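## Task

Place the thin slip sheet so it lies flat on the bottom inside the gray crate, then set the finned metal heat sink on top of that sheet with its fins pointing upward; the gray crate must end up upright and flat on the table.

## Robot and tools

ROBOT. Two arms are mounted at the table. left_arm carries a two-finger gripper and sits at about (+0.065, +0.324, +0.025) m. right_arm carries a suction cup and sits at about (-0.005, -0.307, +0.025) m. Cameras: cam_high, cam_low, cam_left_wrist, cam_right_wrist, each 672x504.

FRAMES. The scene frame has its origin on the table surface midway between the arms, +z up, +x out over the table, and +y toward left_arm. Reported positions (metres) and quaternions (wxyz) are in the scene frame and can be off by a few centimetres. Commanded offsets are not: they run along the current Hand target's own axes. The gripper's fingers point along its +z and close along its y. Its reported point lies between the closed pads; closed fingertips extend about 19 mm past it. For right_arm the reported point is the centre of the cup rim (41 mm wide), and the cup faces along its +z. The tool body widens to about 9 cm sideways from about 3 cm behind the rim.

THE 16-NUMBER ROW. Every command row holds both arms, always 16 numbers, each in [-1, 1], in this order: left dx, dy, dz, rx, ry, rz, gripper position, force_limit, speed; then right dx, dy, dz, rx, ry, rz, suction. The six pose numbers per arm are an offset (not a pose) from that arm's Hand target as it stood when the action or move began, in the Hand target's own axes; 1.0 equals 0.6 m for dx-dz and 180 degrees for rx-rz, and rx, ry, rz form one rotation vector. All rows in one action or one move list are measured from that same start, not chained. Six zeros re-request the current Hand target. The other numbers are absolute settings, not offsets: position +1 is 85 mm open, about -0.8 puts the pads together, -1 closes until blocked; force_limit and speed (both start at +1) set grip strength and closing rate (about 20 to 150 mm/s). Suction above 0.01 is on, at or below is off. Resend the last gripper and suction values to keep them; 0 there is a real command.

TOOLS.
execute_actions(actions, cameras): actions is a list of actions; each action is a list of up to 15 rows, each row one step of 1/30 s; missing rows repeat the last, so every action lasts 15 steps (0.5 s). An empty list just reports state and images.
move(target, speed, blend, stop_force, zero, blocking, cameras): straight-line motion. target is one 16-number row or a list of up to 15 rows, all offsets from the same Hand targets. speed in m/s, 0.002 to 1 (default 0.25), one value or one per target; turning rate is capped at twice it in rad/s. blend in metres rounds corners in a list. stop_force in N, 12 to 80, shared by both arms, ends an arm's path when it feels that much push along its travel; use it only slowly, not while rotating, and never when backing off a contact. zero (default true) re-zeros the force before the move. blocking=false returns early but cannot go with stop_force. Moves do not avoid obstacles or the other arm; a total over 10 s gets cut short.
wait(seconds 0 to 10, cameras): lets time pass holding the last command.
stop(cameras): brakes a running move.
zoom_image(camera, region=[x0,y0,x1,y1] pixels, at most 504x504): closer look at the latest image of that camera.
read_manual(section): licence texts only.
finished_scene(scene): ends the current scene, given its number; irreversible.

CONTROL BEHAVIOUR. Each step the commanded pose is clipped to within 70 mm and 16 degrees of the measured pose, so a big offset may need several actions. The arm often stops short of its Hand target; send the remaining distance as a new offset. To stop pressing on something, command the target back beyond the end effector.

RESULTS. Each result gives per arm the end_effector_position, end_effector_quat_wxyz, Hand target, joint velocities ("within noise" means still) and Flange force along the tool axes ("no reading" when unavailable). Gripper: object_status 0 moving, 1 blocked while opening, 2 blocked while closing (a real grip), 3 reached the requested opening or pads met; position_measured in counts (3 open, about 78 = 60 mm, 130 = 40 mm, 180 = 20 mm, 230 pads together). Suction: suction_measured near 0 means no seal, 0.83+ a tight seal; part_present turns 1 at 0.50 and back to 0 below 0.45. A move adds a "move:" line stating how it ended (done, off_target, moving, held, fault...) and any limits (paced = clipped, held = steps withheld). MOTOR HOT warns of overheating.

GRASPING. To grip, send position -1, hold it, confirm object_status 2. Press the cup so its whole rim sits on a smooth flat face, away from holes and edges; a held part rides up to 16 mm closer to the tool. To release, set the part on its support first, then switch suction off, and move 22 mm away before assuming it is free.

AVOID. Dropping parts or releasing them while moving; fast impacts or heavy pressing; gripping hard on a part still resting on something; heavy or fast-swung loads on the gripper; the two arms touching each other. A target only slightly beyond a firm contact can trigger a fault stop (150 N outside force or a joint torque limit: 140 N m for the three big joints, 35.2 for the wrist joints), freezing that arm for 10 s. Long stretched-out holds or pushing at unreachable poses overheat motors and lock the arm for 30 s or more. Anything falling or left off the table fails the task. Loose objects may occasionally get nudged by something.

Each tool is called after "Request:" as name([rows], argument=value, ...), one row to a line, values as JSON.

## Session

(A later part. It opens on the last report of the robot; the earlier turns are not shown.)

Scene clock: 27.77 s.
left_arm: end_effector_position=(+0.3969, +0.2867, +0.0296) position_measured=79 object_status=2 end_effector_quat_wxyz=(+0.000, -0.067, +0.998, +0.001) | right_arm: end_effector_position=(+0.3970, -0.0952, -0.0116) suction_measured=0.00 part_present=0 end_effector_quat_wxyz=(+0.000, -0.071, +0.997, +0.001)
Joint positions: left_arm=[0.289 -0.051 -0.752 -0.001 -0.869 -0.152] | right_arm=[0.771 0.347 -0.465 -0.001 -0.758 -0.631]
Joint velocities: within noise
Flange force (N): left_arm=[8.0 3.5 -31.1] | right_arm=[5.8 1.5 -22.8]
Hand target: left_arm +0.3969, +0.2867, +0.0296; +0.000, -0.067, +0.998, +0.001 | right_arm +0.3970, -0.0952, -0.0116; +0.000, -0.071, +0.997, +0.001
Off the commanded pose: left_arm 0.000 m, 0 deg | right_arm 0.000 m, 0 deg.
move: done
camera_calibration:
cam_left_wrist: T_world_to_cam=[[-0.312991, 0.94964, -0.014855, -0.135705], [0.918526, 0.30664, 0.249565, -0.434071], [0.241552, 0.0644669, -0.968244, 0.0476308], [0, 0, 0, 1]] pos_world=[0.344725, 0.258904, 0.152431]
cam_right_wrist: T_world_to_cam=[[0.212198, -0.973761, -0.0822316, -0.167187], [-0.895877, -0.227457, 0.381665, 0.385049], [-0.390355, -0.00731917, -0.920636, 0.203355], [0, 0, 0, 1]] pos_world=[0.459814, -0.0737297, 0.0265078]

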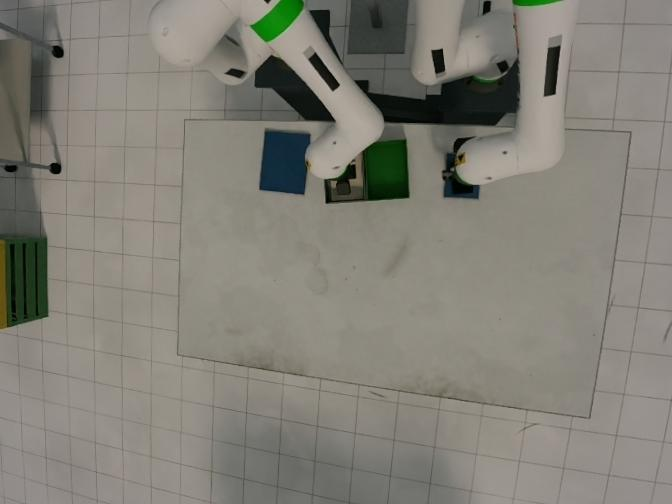

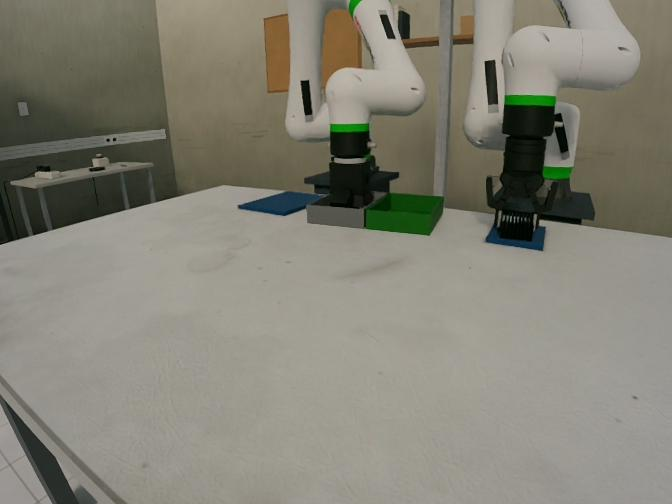

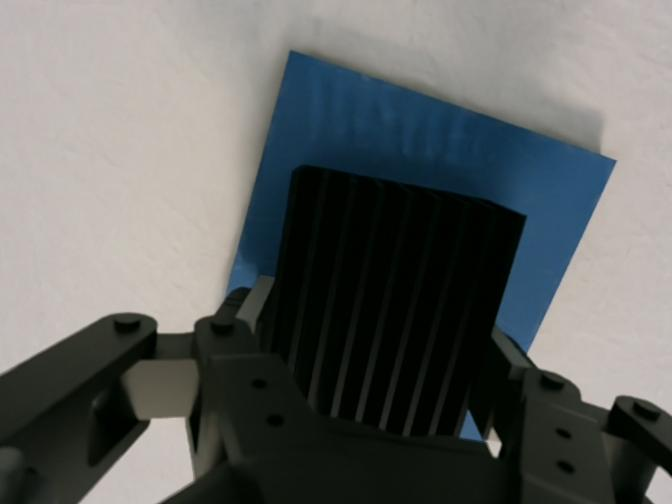

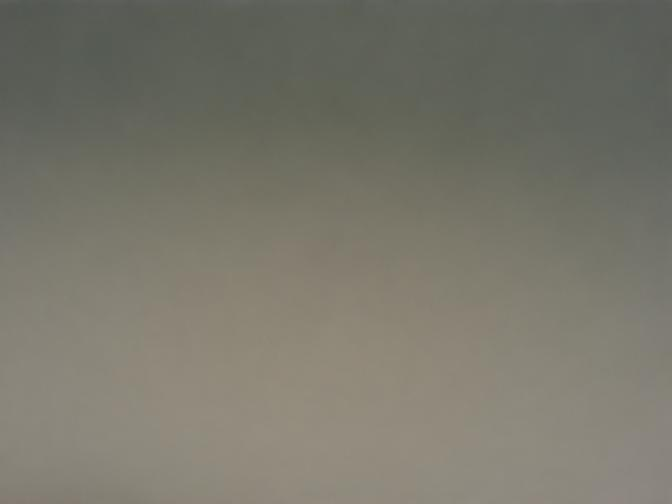

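Request:
move([
  [0,0,-0.03,0,0,0,-1,-0.5,-0.8,0,0,-0.06,0,0,0,0],
  [0,0,-0.15,0,0,0,-1,-0.5,-0.8,0,0,-0.45,0,0,0,0],
], speed=[0.04,0.25])

Scene clock: 30.47 s.
left_arm: end_effector_position=(+0.3968, +0.2865, +0.1196) position_measured=79 object_status=2 end_effector_quat_wxyz=(+0.000, -0.067, +0.998, +0.001) | right_arm: end_effector_position=(+0.3969, -0.0956, +0.2584) suction_measured=0.00 part_present=0 end_effector_quat_wxyz=(+0.000, -0.071, +0.997, +0.001)
Joint positions: left_arm=[0.288 -0.204 -0.634 -0.001 -1.14 -0.152] | right_arm=[0.77 0.024 -0.13 -0.001 -1.415 -0.632]
Joint velocities: within noise
Flange force (N): left_arm=[-1.2 -0.3 3.3] | right_arm=[10.2 -0.6 -0.1]
Hand target: left_arm +0.3968, +0.2866, +0.1196; +0.000, -0.067, +0.998, +0.001 | right_arm +0.3970, -0.0956, +0.2584; +0.000, -0.071, +0.997, +0.001
Off the commanded pose: left_arm 0.000 m, 0 deg | right_arm 0.000 m, 0 deg.
move: done
camera_calibration:
cam_left_wrist: T_world_to_cam=[[-0.313055, 0.949617, -0.014971, -0.134249], [0.918503, 0.306732, 0.249533, -0.456418], [0.241553, 0.0643667, -0.96825, 0.13483], [0, 0, 0, 1]] pos_world=[0.344625, 0.258805, 0.242431]
cam_right_wrist: T_world_to_cam=[[0.21211, -0.973783, -0.0821951, -0.145325], [-0.895897, -0.227362, 0.381673, 0.281833], [-0.390355, -0.00731849, -0.920635, 0.451885], [0, 0, 0, 1]] pos_world=[0.459714, -0.0741302, 0.296508]

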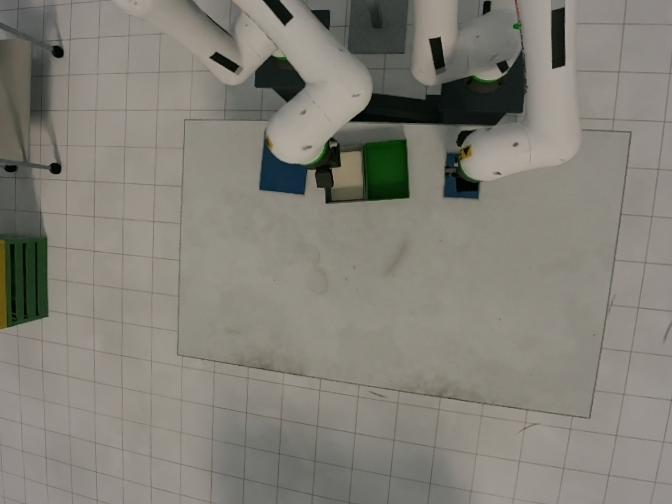

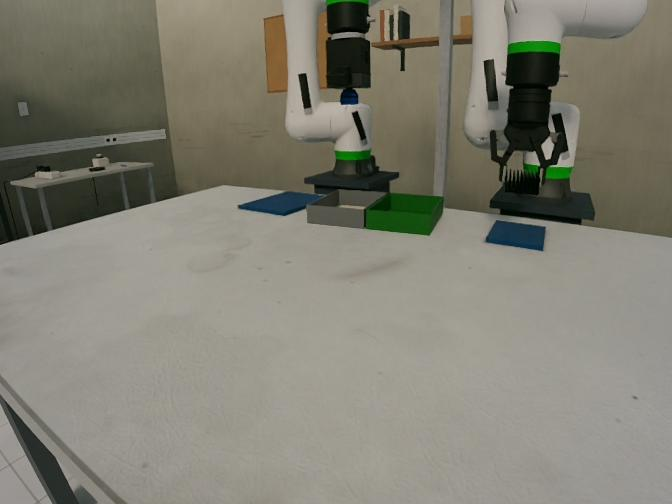

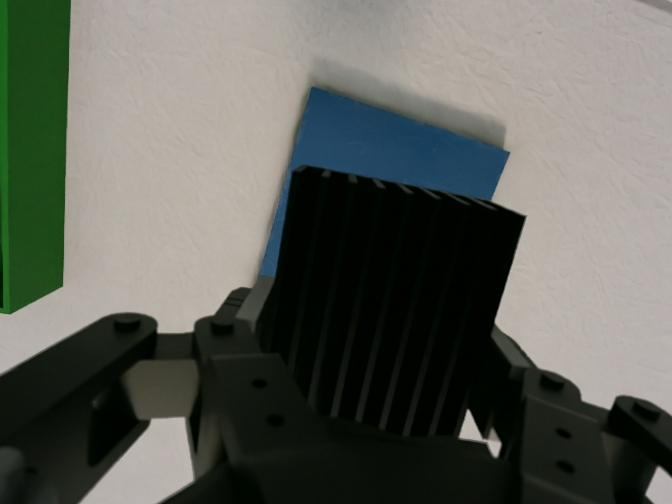

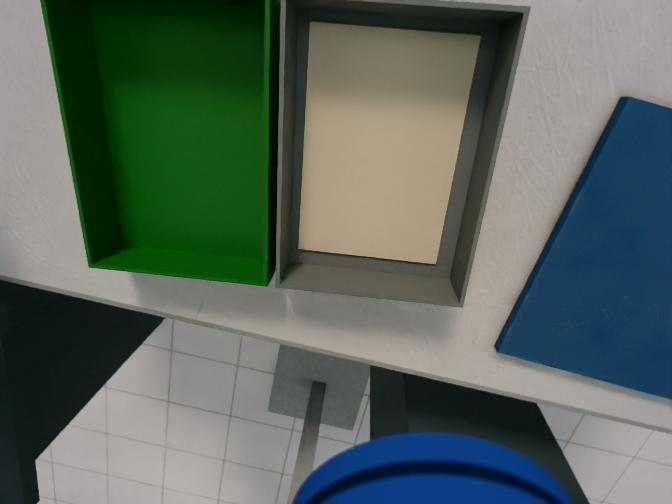

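Request:
move(target=[0.0482,-0.6337,-0.0667,0,0,0,-1,-0.5,-0.8,0.262,-0.417,0,0,0,0,0], speed=0.2)

Request:
zoom_image(camera="cam_high", region=[300, 120, 430, 220])

Scene clock: 33.80 s.
left_arm: end_effector_position=(+0.4189, -0.0941, +0.1591) position_measured=79 object_status=2 end_effector_quat_wxyz=(+0.000, -0.067, +0.998, +0.001) | right_arm: end_effector_position=(+0.2766, -0.3655, +0.2580) suction_measured=0.00 part_present=0 end_effector_quat_wxyz=(+0.000, -0.071, +0.997, +0.001)
Joint positions: left_arm=[-0.627 0.303 -0.002 -0.002 -1.265 0.764] | right_arm=[0.259 -0.434 -0.5 -0.001 -1.503 -0.12]
Joint velocities: within noise
Flange force (N): left_arm=[0.8 1.3 2.7] | right_arm=[7.6 8.8 -0.8]
Hand target: left_arm +0.4189, -0.0942, +0.1591; +0.000, -0.067, +0.998, +0.001 | right_arm +0.2767, -0.3655, +0.2580; +0.000, -0.071, +0.997, +0.001
Off the commanded pose: left_arm 0.000 m, 0 deg | right_arm 0.000 m, 0 deg.
move: done
camera_calibration:
cam_left_wrist: T_world_to_cam=[[-0.312991, 0.94964, -0.014855, 0.234727], [0.918526, 0.30664, 0.249565, -0.369828], [0.241552, 0.0644669, -0.968244, 0.192253], [0, 0, 0, 1]] pos_world=[0.366725, -0.121896, 0.281931]
cam_right_wrist: T_world_to_cam=[[0.212224, -0.97376, -0.0821692, -0.382703], [-0.895818, -0.227455, 0.381803, 0.112747], [-0.390475, -0.00741932, -0.920584, 0.402572], [0, 0, 0, 1]] pos_world=[0.339414, -0.344029, 0.296107]

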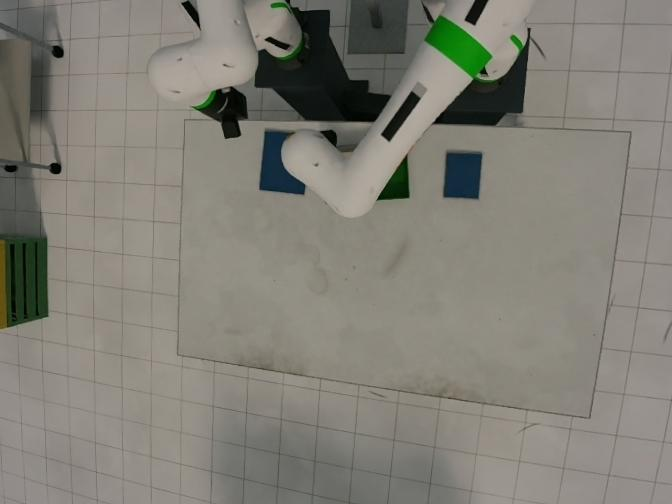

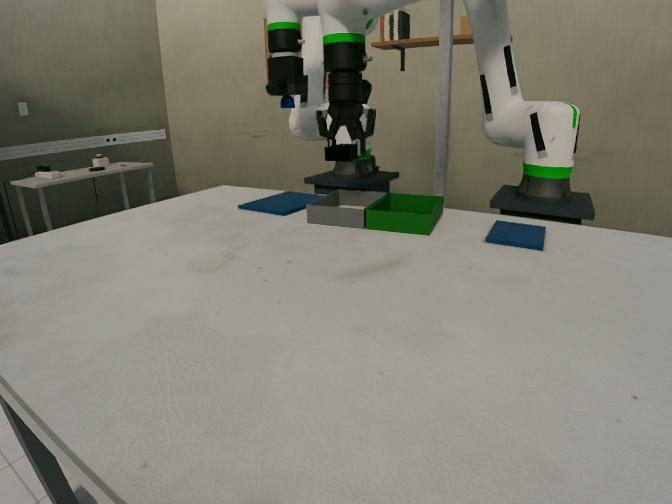

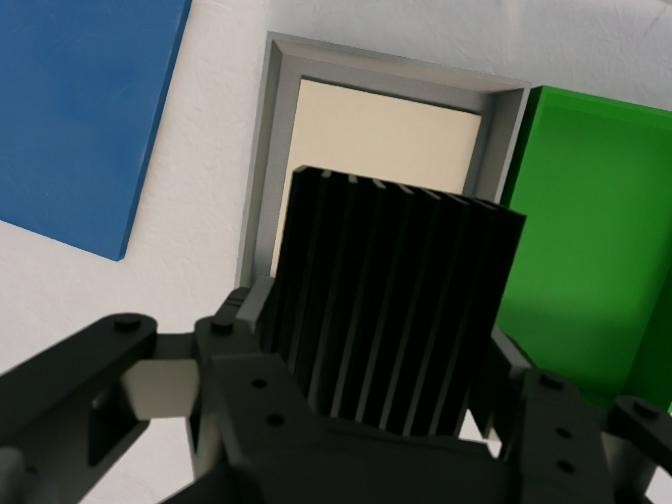

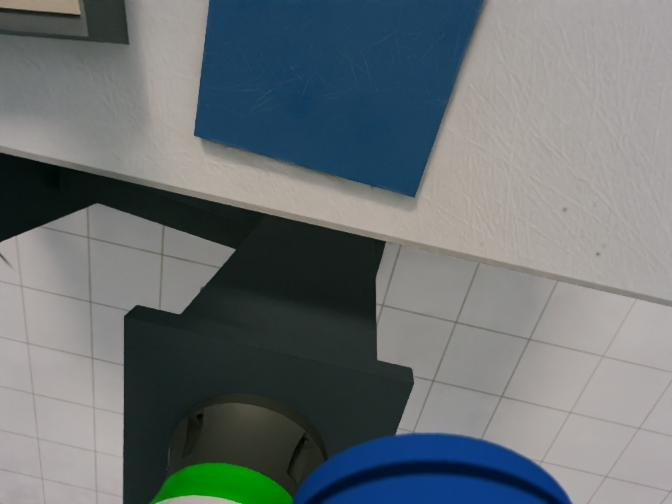

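Scaled by 3.877 from the camera's 672x504 image, which has a finer 960x720 frame.

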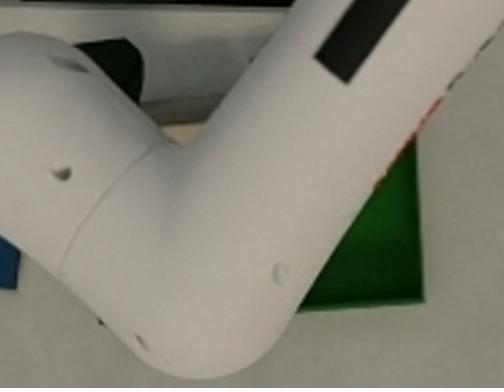

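Request:
move([
  [0.0128,0.0046,0.0,0,0,0,-1,-0.5,-0.8,0,0,0,0,0,0,0],
  [0.0128,0.0046,0.14,0,0,0,-1,-0.5,-0.8,0,0,0,0,0,0,0],
], speed=0.12)

Request:
zoom_image(camera="cam_low", region=[290, 100, 450, 240])

Scene clock: 35.73 s.
left_arm: end_effector_position=(+0.4110, -0.0923, +0.0752) position_measured=79 object_status=2 end_effector_quat_wxyz=(+0.000, -0.067, +0.998, +0.001) | right_arm: end_effector_position=(+0.2767, -0.3655, +0.2580) suction_measured=0.00 part_present=0 end_effector_quat_wxyz=(+0.000, -0.071, +0.997, +0.001)
Joint positions: left_arm=[-0.634 0.368 -0.127 -0.002 -1.075 0.77] | right_arm=[0.258 -0.434 -0.5 -0.001 -1.503 -0.12]
Joint velocities: within noise
Flange force (N): left_arm=[-0.2 0.4 2.5] | right_arm=[6.5 7.8 -1.0]
Hand target: left_arm +0.4110, -0.0923, +0.0751; +0.000, -0.067, +0.998, +0.001 | right_arm +0.2767, -0.3655, +0.2580; +0.000, -0.071, +0.997, +0.001
Off the commanded pose: left_arm 0.000 m, 0 deg | right_arm 0.000 m, 0 deg.
move: done
camera_calibration:
cam_left_wrist: T_world_to_cam=[[-0.312982, 0.949642, -0.0148848, 0.2293], [0.918504, 0.306633, 0.249654, -0.342171], [0.241646, 0.0644653, -0.968221, 0.112675], [0, 0, 0, 1]] pos_world=[0.358825, -0.120096, 0.197931]
cam_right_wrist: T_world_to_cam=[[0.21211, -0.973783, -0.0821951, -0.382665], [-0.895897, -0.227362, 0.381673, 0.112844], [-0.390355, -0.00731849, -0.920635, 0.402582], [0, 0, 0, 1]] pos_world=[0.339414, -0.34403, 0.296108]

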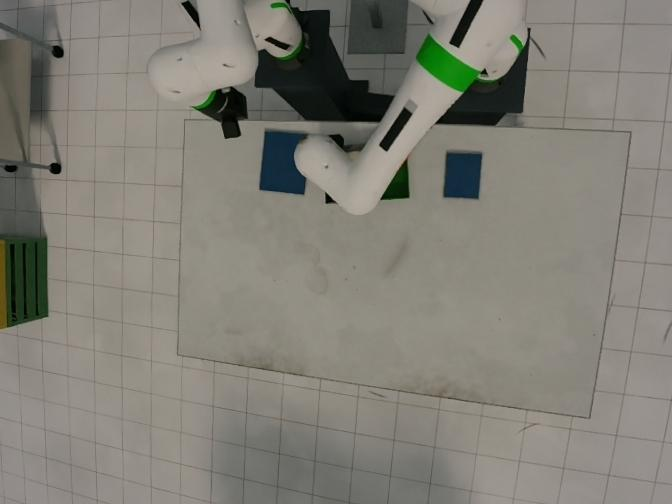

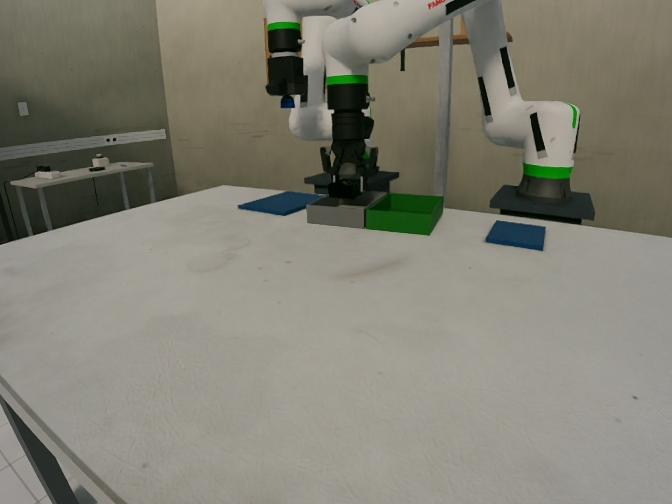

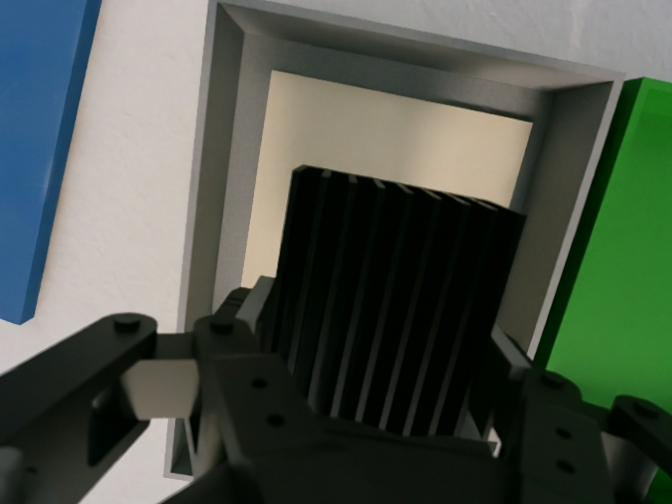

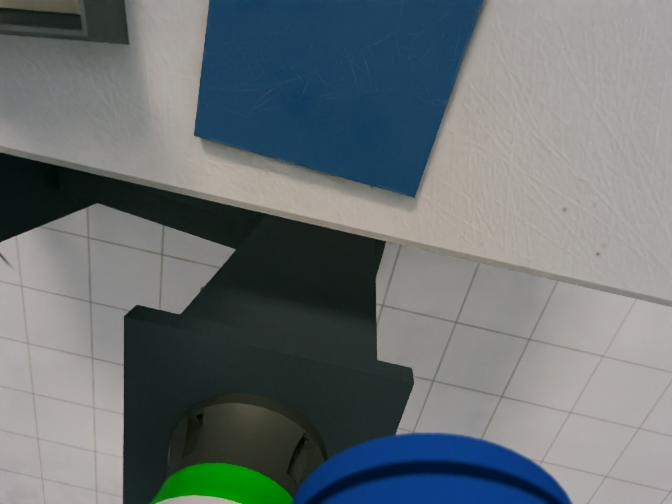

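Scaled by 3.150 from the camera's 672x504 image, which has a finer 960x720 frame.

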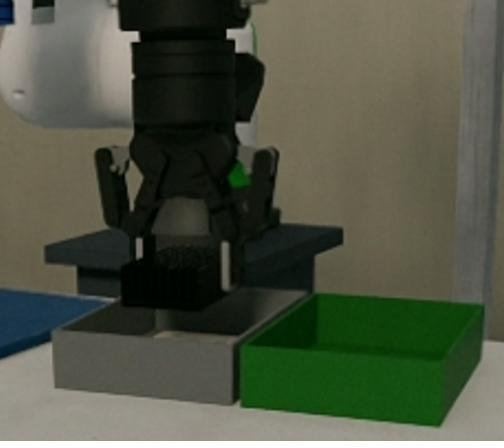

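Request:
move(target=[0,0,0.0583,0,0,0,-1,-0.5,-0.8,0,0,0,0,0,0,0], speed=0.08, cameras=[])

Request:
move(target=[0,0,0.06,0,0,0,-1,-0.5,-0.8,0,0,0,0,0,0,0], speed=0.015, stop_force=12)

Scene clock: 36.87 s.
left_arm: end_effector_position=(+0.4111, -0.0923, +0.0402) position_measured=79 object_status=2 end_effector_quat_wxyz=(+0.000, -0.067, +0.998, +0.001) | right_arm: end_effector_position=(+0.2767, -0.3655, +0.2580) suction_measured=0.00 part_present=0 end_effector_quat_wxyz=(+0.000, -0.071, +0.997, +0.001)
Joint positions: left_arm=[-0.633 0.412 -0.16 -0.002 -0.999 0.77] | right_arm=[0.258 -0.434 -0.5 -0.001 -1.503 -0.12]
Joint velocities: within noise
Flange force (N): left_arm=[0.3 1.0 1.8] | right_arm=[7.3 8.4 -1.3]
Hand target: left_arm +0.4111, -0.0923, +0.0401; +0.000, -0.067, +0.998, +0.001 | right_arm +0.2767, -0.3655, +0.2580; +0.000, -0.071, +0.997, +0.001
Off the commanded pose: left_arm 0.000 m, 0 deg | right_arm 0.000 m, 0 deg.
move: done
No camera images: "cameras" was empty.

Scene clock: 38.50 s.
left_arm: end_effector_position=(+0.4112, -0.0924, +0.0249) position_measured=79 object_status=2 end_effector_quat_wxyz=(+0.001, -0.067, +0.998, +0.001) | right_arm: end_effector_position=(+0.2767, -0.3655, +0.2580) suction_measured=0.00 part_present=0 end_effector_quat_wxyz=(+0.000, -0.071, +0.997, +0.001)
Joint positions: left_arm=[-0.633 0.433 -0.171 -0.002 -0.966 0.77] | right_arm=[0.258 -0.434 -0.5 -0.001 -1.503 -0.12]
Joint velocities: within noise
Flange force (N): left_arm=[0.7 1.5 -27.9] | right_arm=[7.0 7.9 -0.7]
Hand target: left_arm +0.4112, -0.0924, +0.0249; +0.001, -0.067, +0.998, +0.001 (not the last commanded pose) | right_arm +0.2767, -0.3655, +0.2580; +0.000, -0.071, +0.997, +0.001
Off the commanded pose: left_arm 0.021 m, 0 deg | right_arm 0.000 m, 0 deg.
move: contact (left_arm)
camera_calibration:
cam_left_wrist: T_world_to_cam=[[-0.313001, 0.94963, -0.015284, 0.228645], [0.918416, 0.306734, 0.249854, -0.32969], [0.241956, 0.0641674, -0.968163, 0.0637942], [0, 0, 0, 1]] pos_world=[0.358923, -0.120094, 0.147632]
cam_right_wrist: T_world_to_cam=[[0.21211, -0.973783, -0.0821951, -0.382665], [-0.895897, -0.227362, 0.381673, 0.112844], [-0.390355, -0.00731849, -0.920635, 0.402582], [0, 0, 0, 1]] pos_world=[0.339414, -0.34403, 0.296108]

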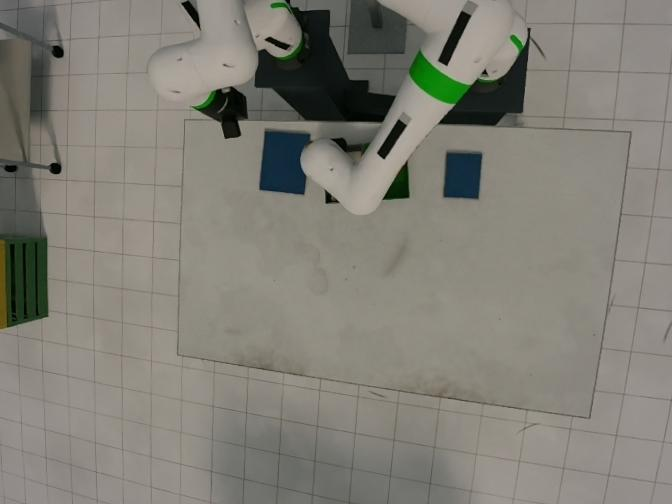

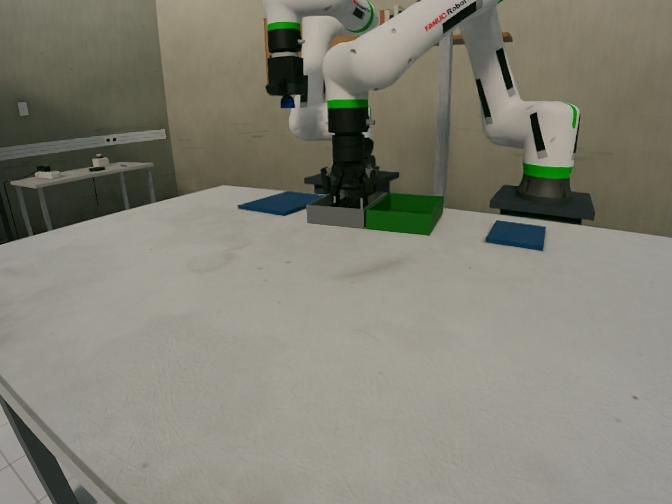

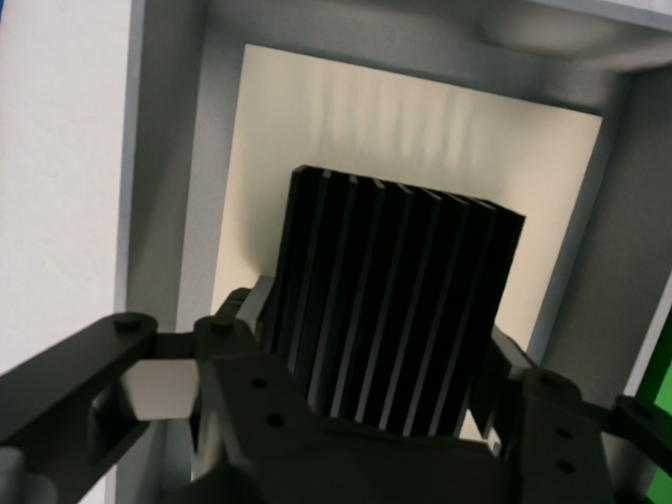

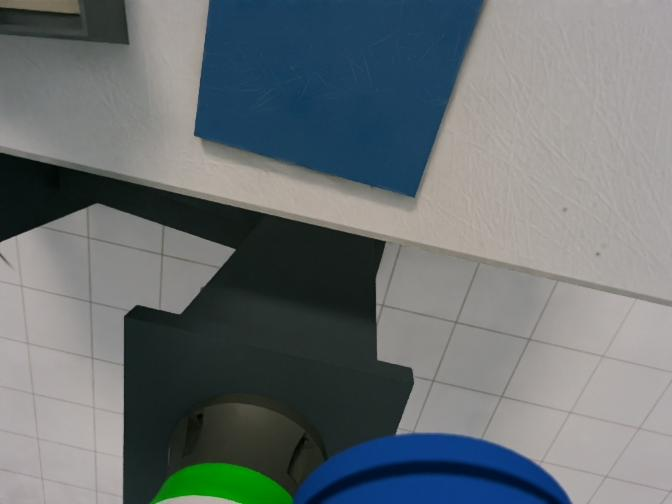

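Request:
move(target=[0,0,-0.001,0,0,0,0.75,-0.5,-0.5,0,0,0,0,0,0,0], speed=0.05, cameras=[])

Request:
move([
  [0,0,-0.12,0,0,0,0.75,-0.5,-0.5,0,0,0,0,0,0,0],
  [0,0.45,-0.35,0,0,0,0.75,-0.5,-0.5,0,0,0,0,0,0,0],
], speed=[0.1,0.25], blend=[0.02,0])

Request:
zoom_image(camera="cam_high", region=[300, 120, 430, 220])

Request:
zoom_image(camera="cam_low", region=[290, 150, 450, 240])

Scene clock: 39.70 s.
left_arm: end_effector_position=(+0.4112, -0.0923, +0.0255) position_measured=35 object_status=0 end_effector_quat_wxyz=(+0.001, -0.067, +0.998, +0.001) | right_arm: end_effector_position=(+0.2767, -0.3655, +0.2580) suction_measured=0.00 part_present=0 end_effector_quat_wxyz=(+0.000, -0.071, +0.997, +0.001)
Joint positions: left_arm=[-0.633 0.433 -0.171 -0.002 -0.967 0.77] | right_arm=[0.258 -0.434 -0.5 -0.001 -1.503 -0.12]
Joint velocities: within noise
Flange force (N): left_arm=[0.4 0.8 -0.1] | right_arm=[6.6 8.2 -1.3]
Hand target: left_arm +0.4112, -0.0924, +0.0255; +0.001, -0.067, +0.998, +0.001 | right_arm +0.2767, -0.3655, +0.2580; +0.000, -0.071, +0.997, +0.001
Off the commanded pose: left_arm 0.000 m, 0 deg | right_arm 0.000 m, 0 deg.
move: done
No camera images: "cameras" was empty.

Scene clock: 42.13 s.
left_arm: end_effector_position=(+0.3749, +0.1750, +0.2357) position_measured=35 object_status=3 end_effector_quat_wxyz=(+0.001, -0.067, +0.998, +0.001) | right_arm: end_effector_position=(+0.2767, -0.3655, +0.2580) suction_measured=0.00 part_present=0 end_effector_quat_wxyz=(+0.000, -0.071, +0.997, +0.001)
Joint positions: left_arm=[-0.06 -0.266 -0.399 -0.001 -1.437 0.196] | right_arm=[0.258 -0.434 -0.5 -0.001 -1.503 -0.12]
Joint velocities: within noise
Flange force (N): left_arm=[-0.5 -0.6 1.2] | right_arm=[6.8 7.4 -1.3]
Hand target: left_arm +0.3749, +0.1750, +0.2358; +0.001, -0.067, +0.998, +0.001 | right_arm +0.2767, -0.3655, +0.2580; +0.000, -0.071, +0.997, +0.001
Off the commanded pose: left_arm 0.000 m, 0 deg | right_arm 0.000 m, 0 deg.
move: done
camera_calibration:
cam_left_wrist: T_world_to_cam=[[-0.312895, 0.949666, -0.0152221, -0.0333911], [0.918477, 0.306622, 0.249767, -0.431008], [0.241863, 0.0641696, -0.968186, 0.259649], [0, 0, 0, 1]] pos_world=[0.322624, 0.147205, 0.358532]
cam_right_wrist: T_world_to_cam=[[0.21211, -0.973783, -0.0821951, -0.382665], [-0.895897, -0.227362, 0.381673, 0.112844], [-0.390355, -0.00731849, -0.920635, 0.402582], [0, 0, 0, 1]] pos_world=[0.339414, -0.34403, 0.296108]

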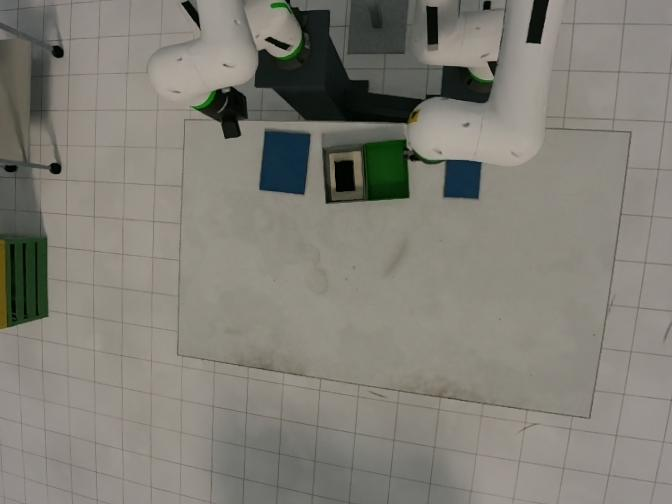

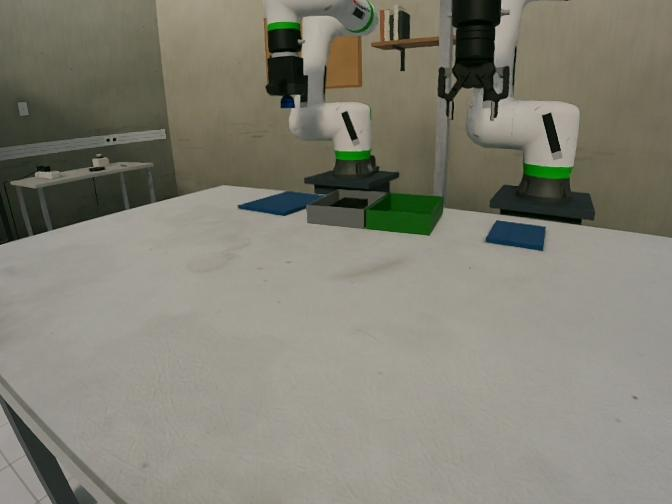

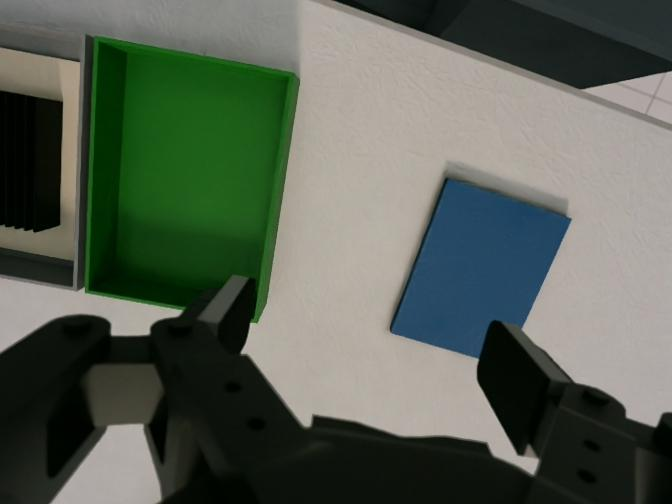

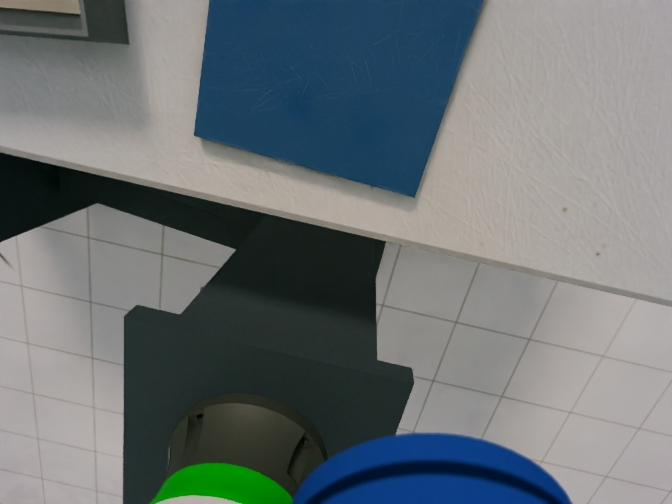

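Scaled by 3.877 from the camera's 672x504 image, which has a finer 960x720 frame.

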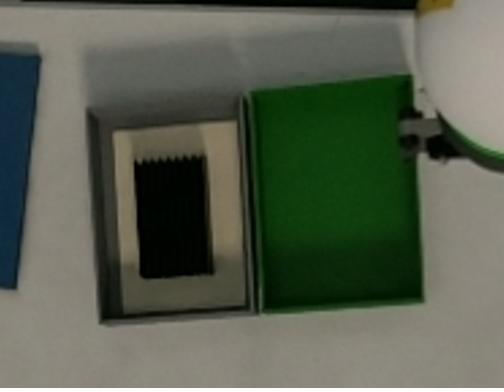

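Scaled by 3.150 from the camera's 672x504 image, which has a finer 960x720 frame.

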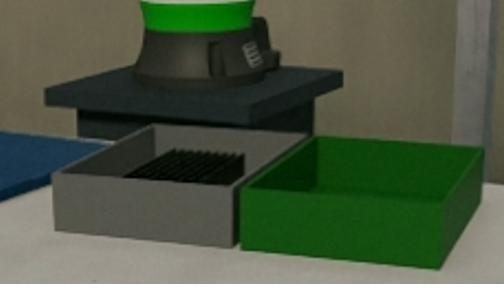

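Success looks right. Ending practice scene.

Request:
finished_scene(scene=1)

The scene is finished: the task was done.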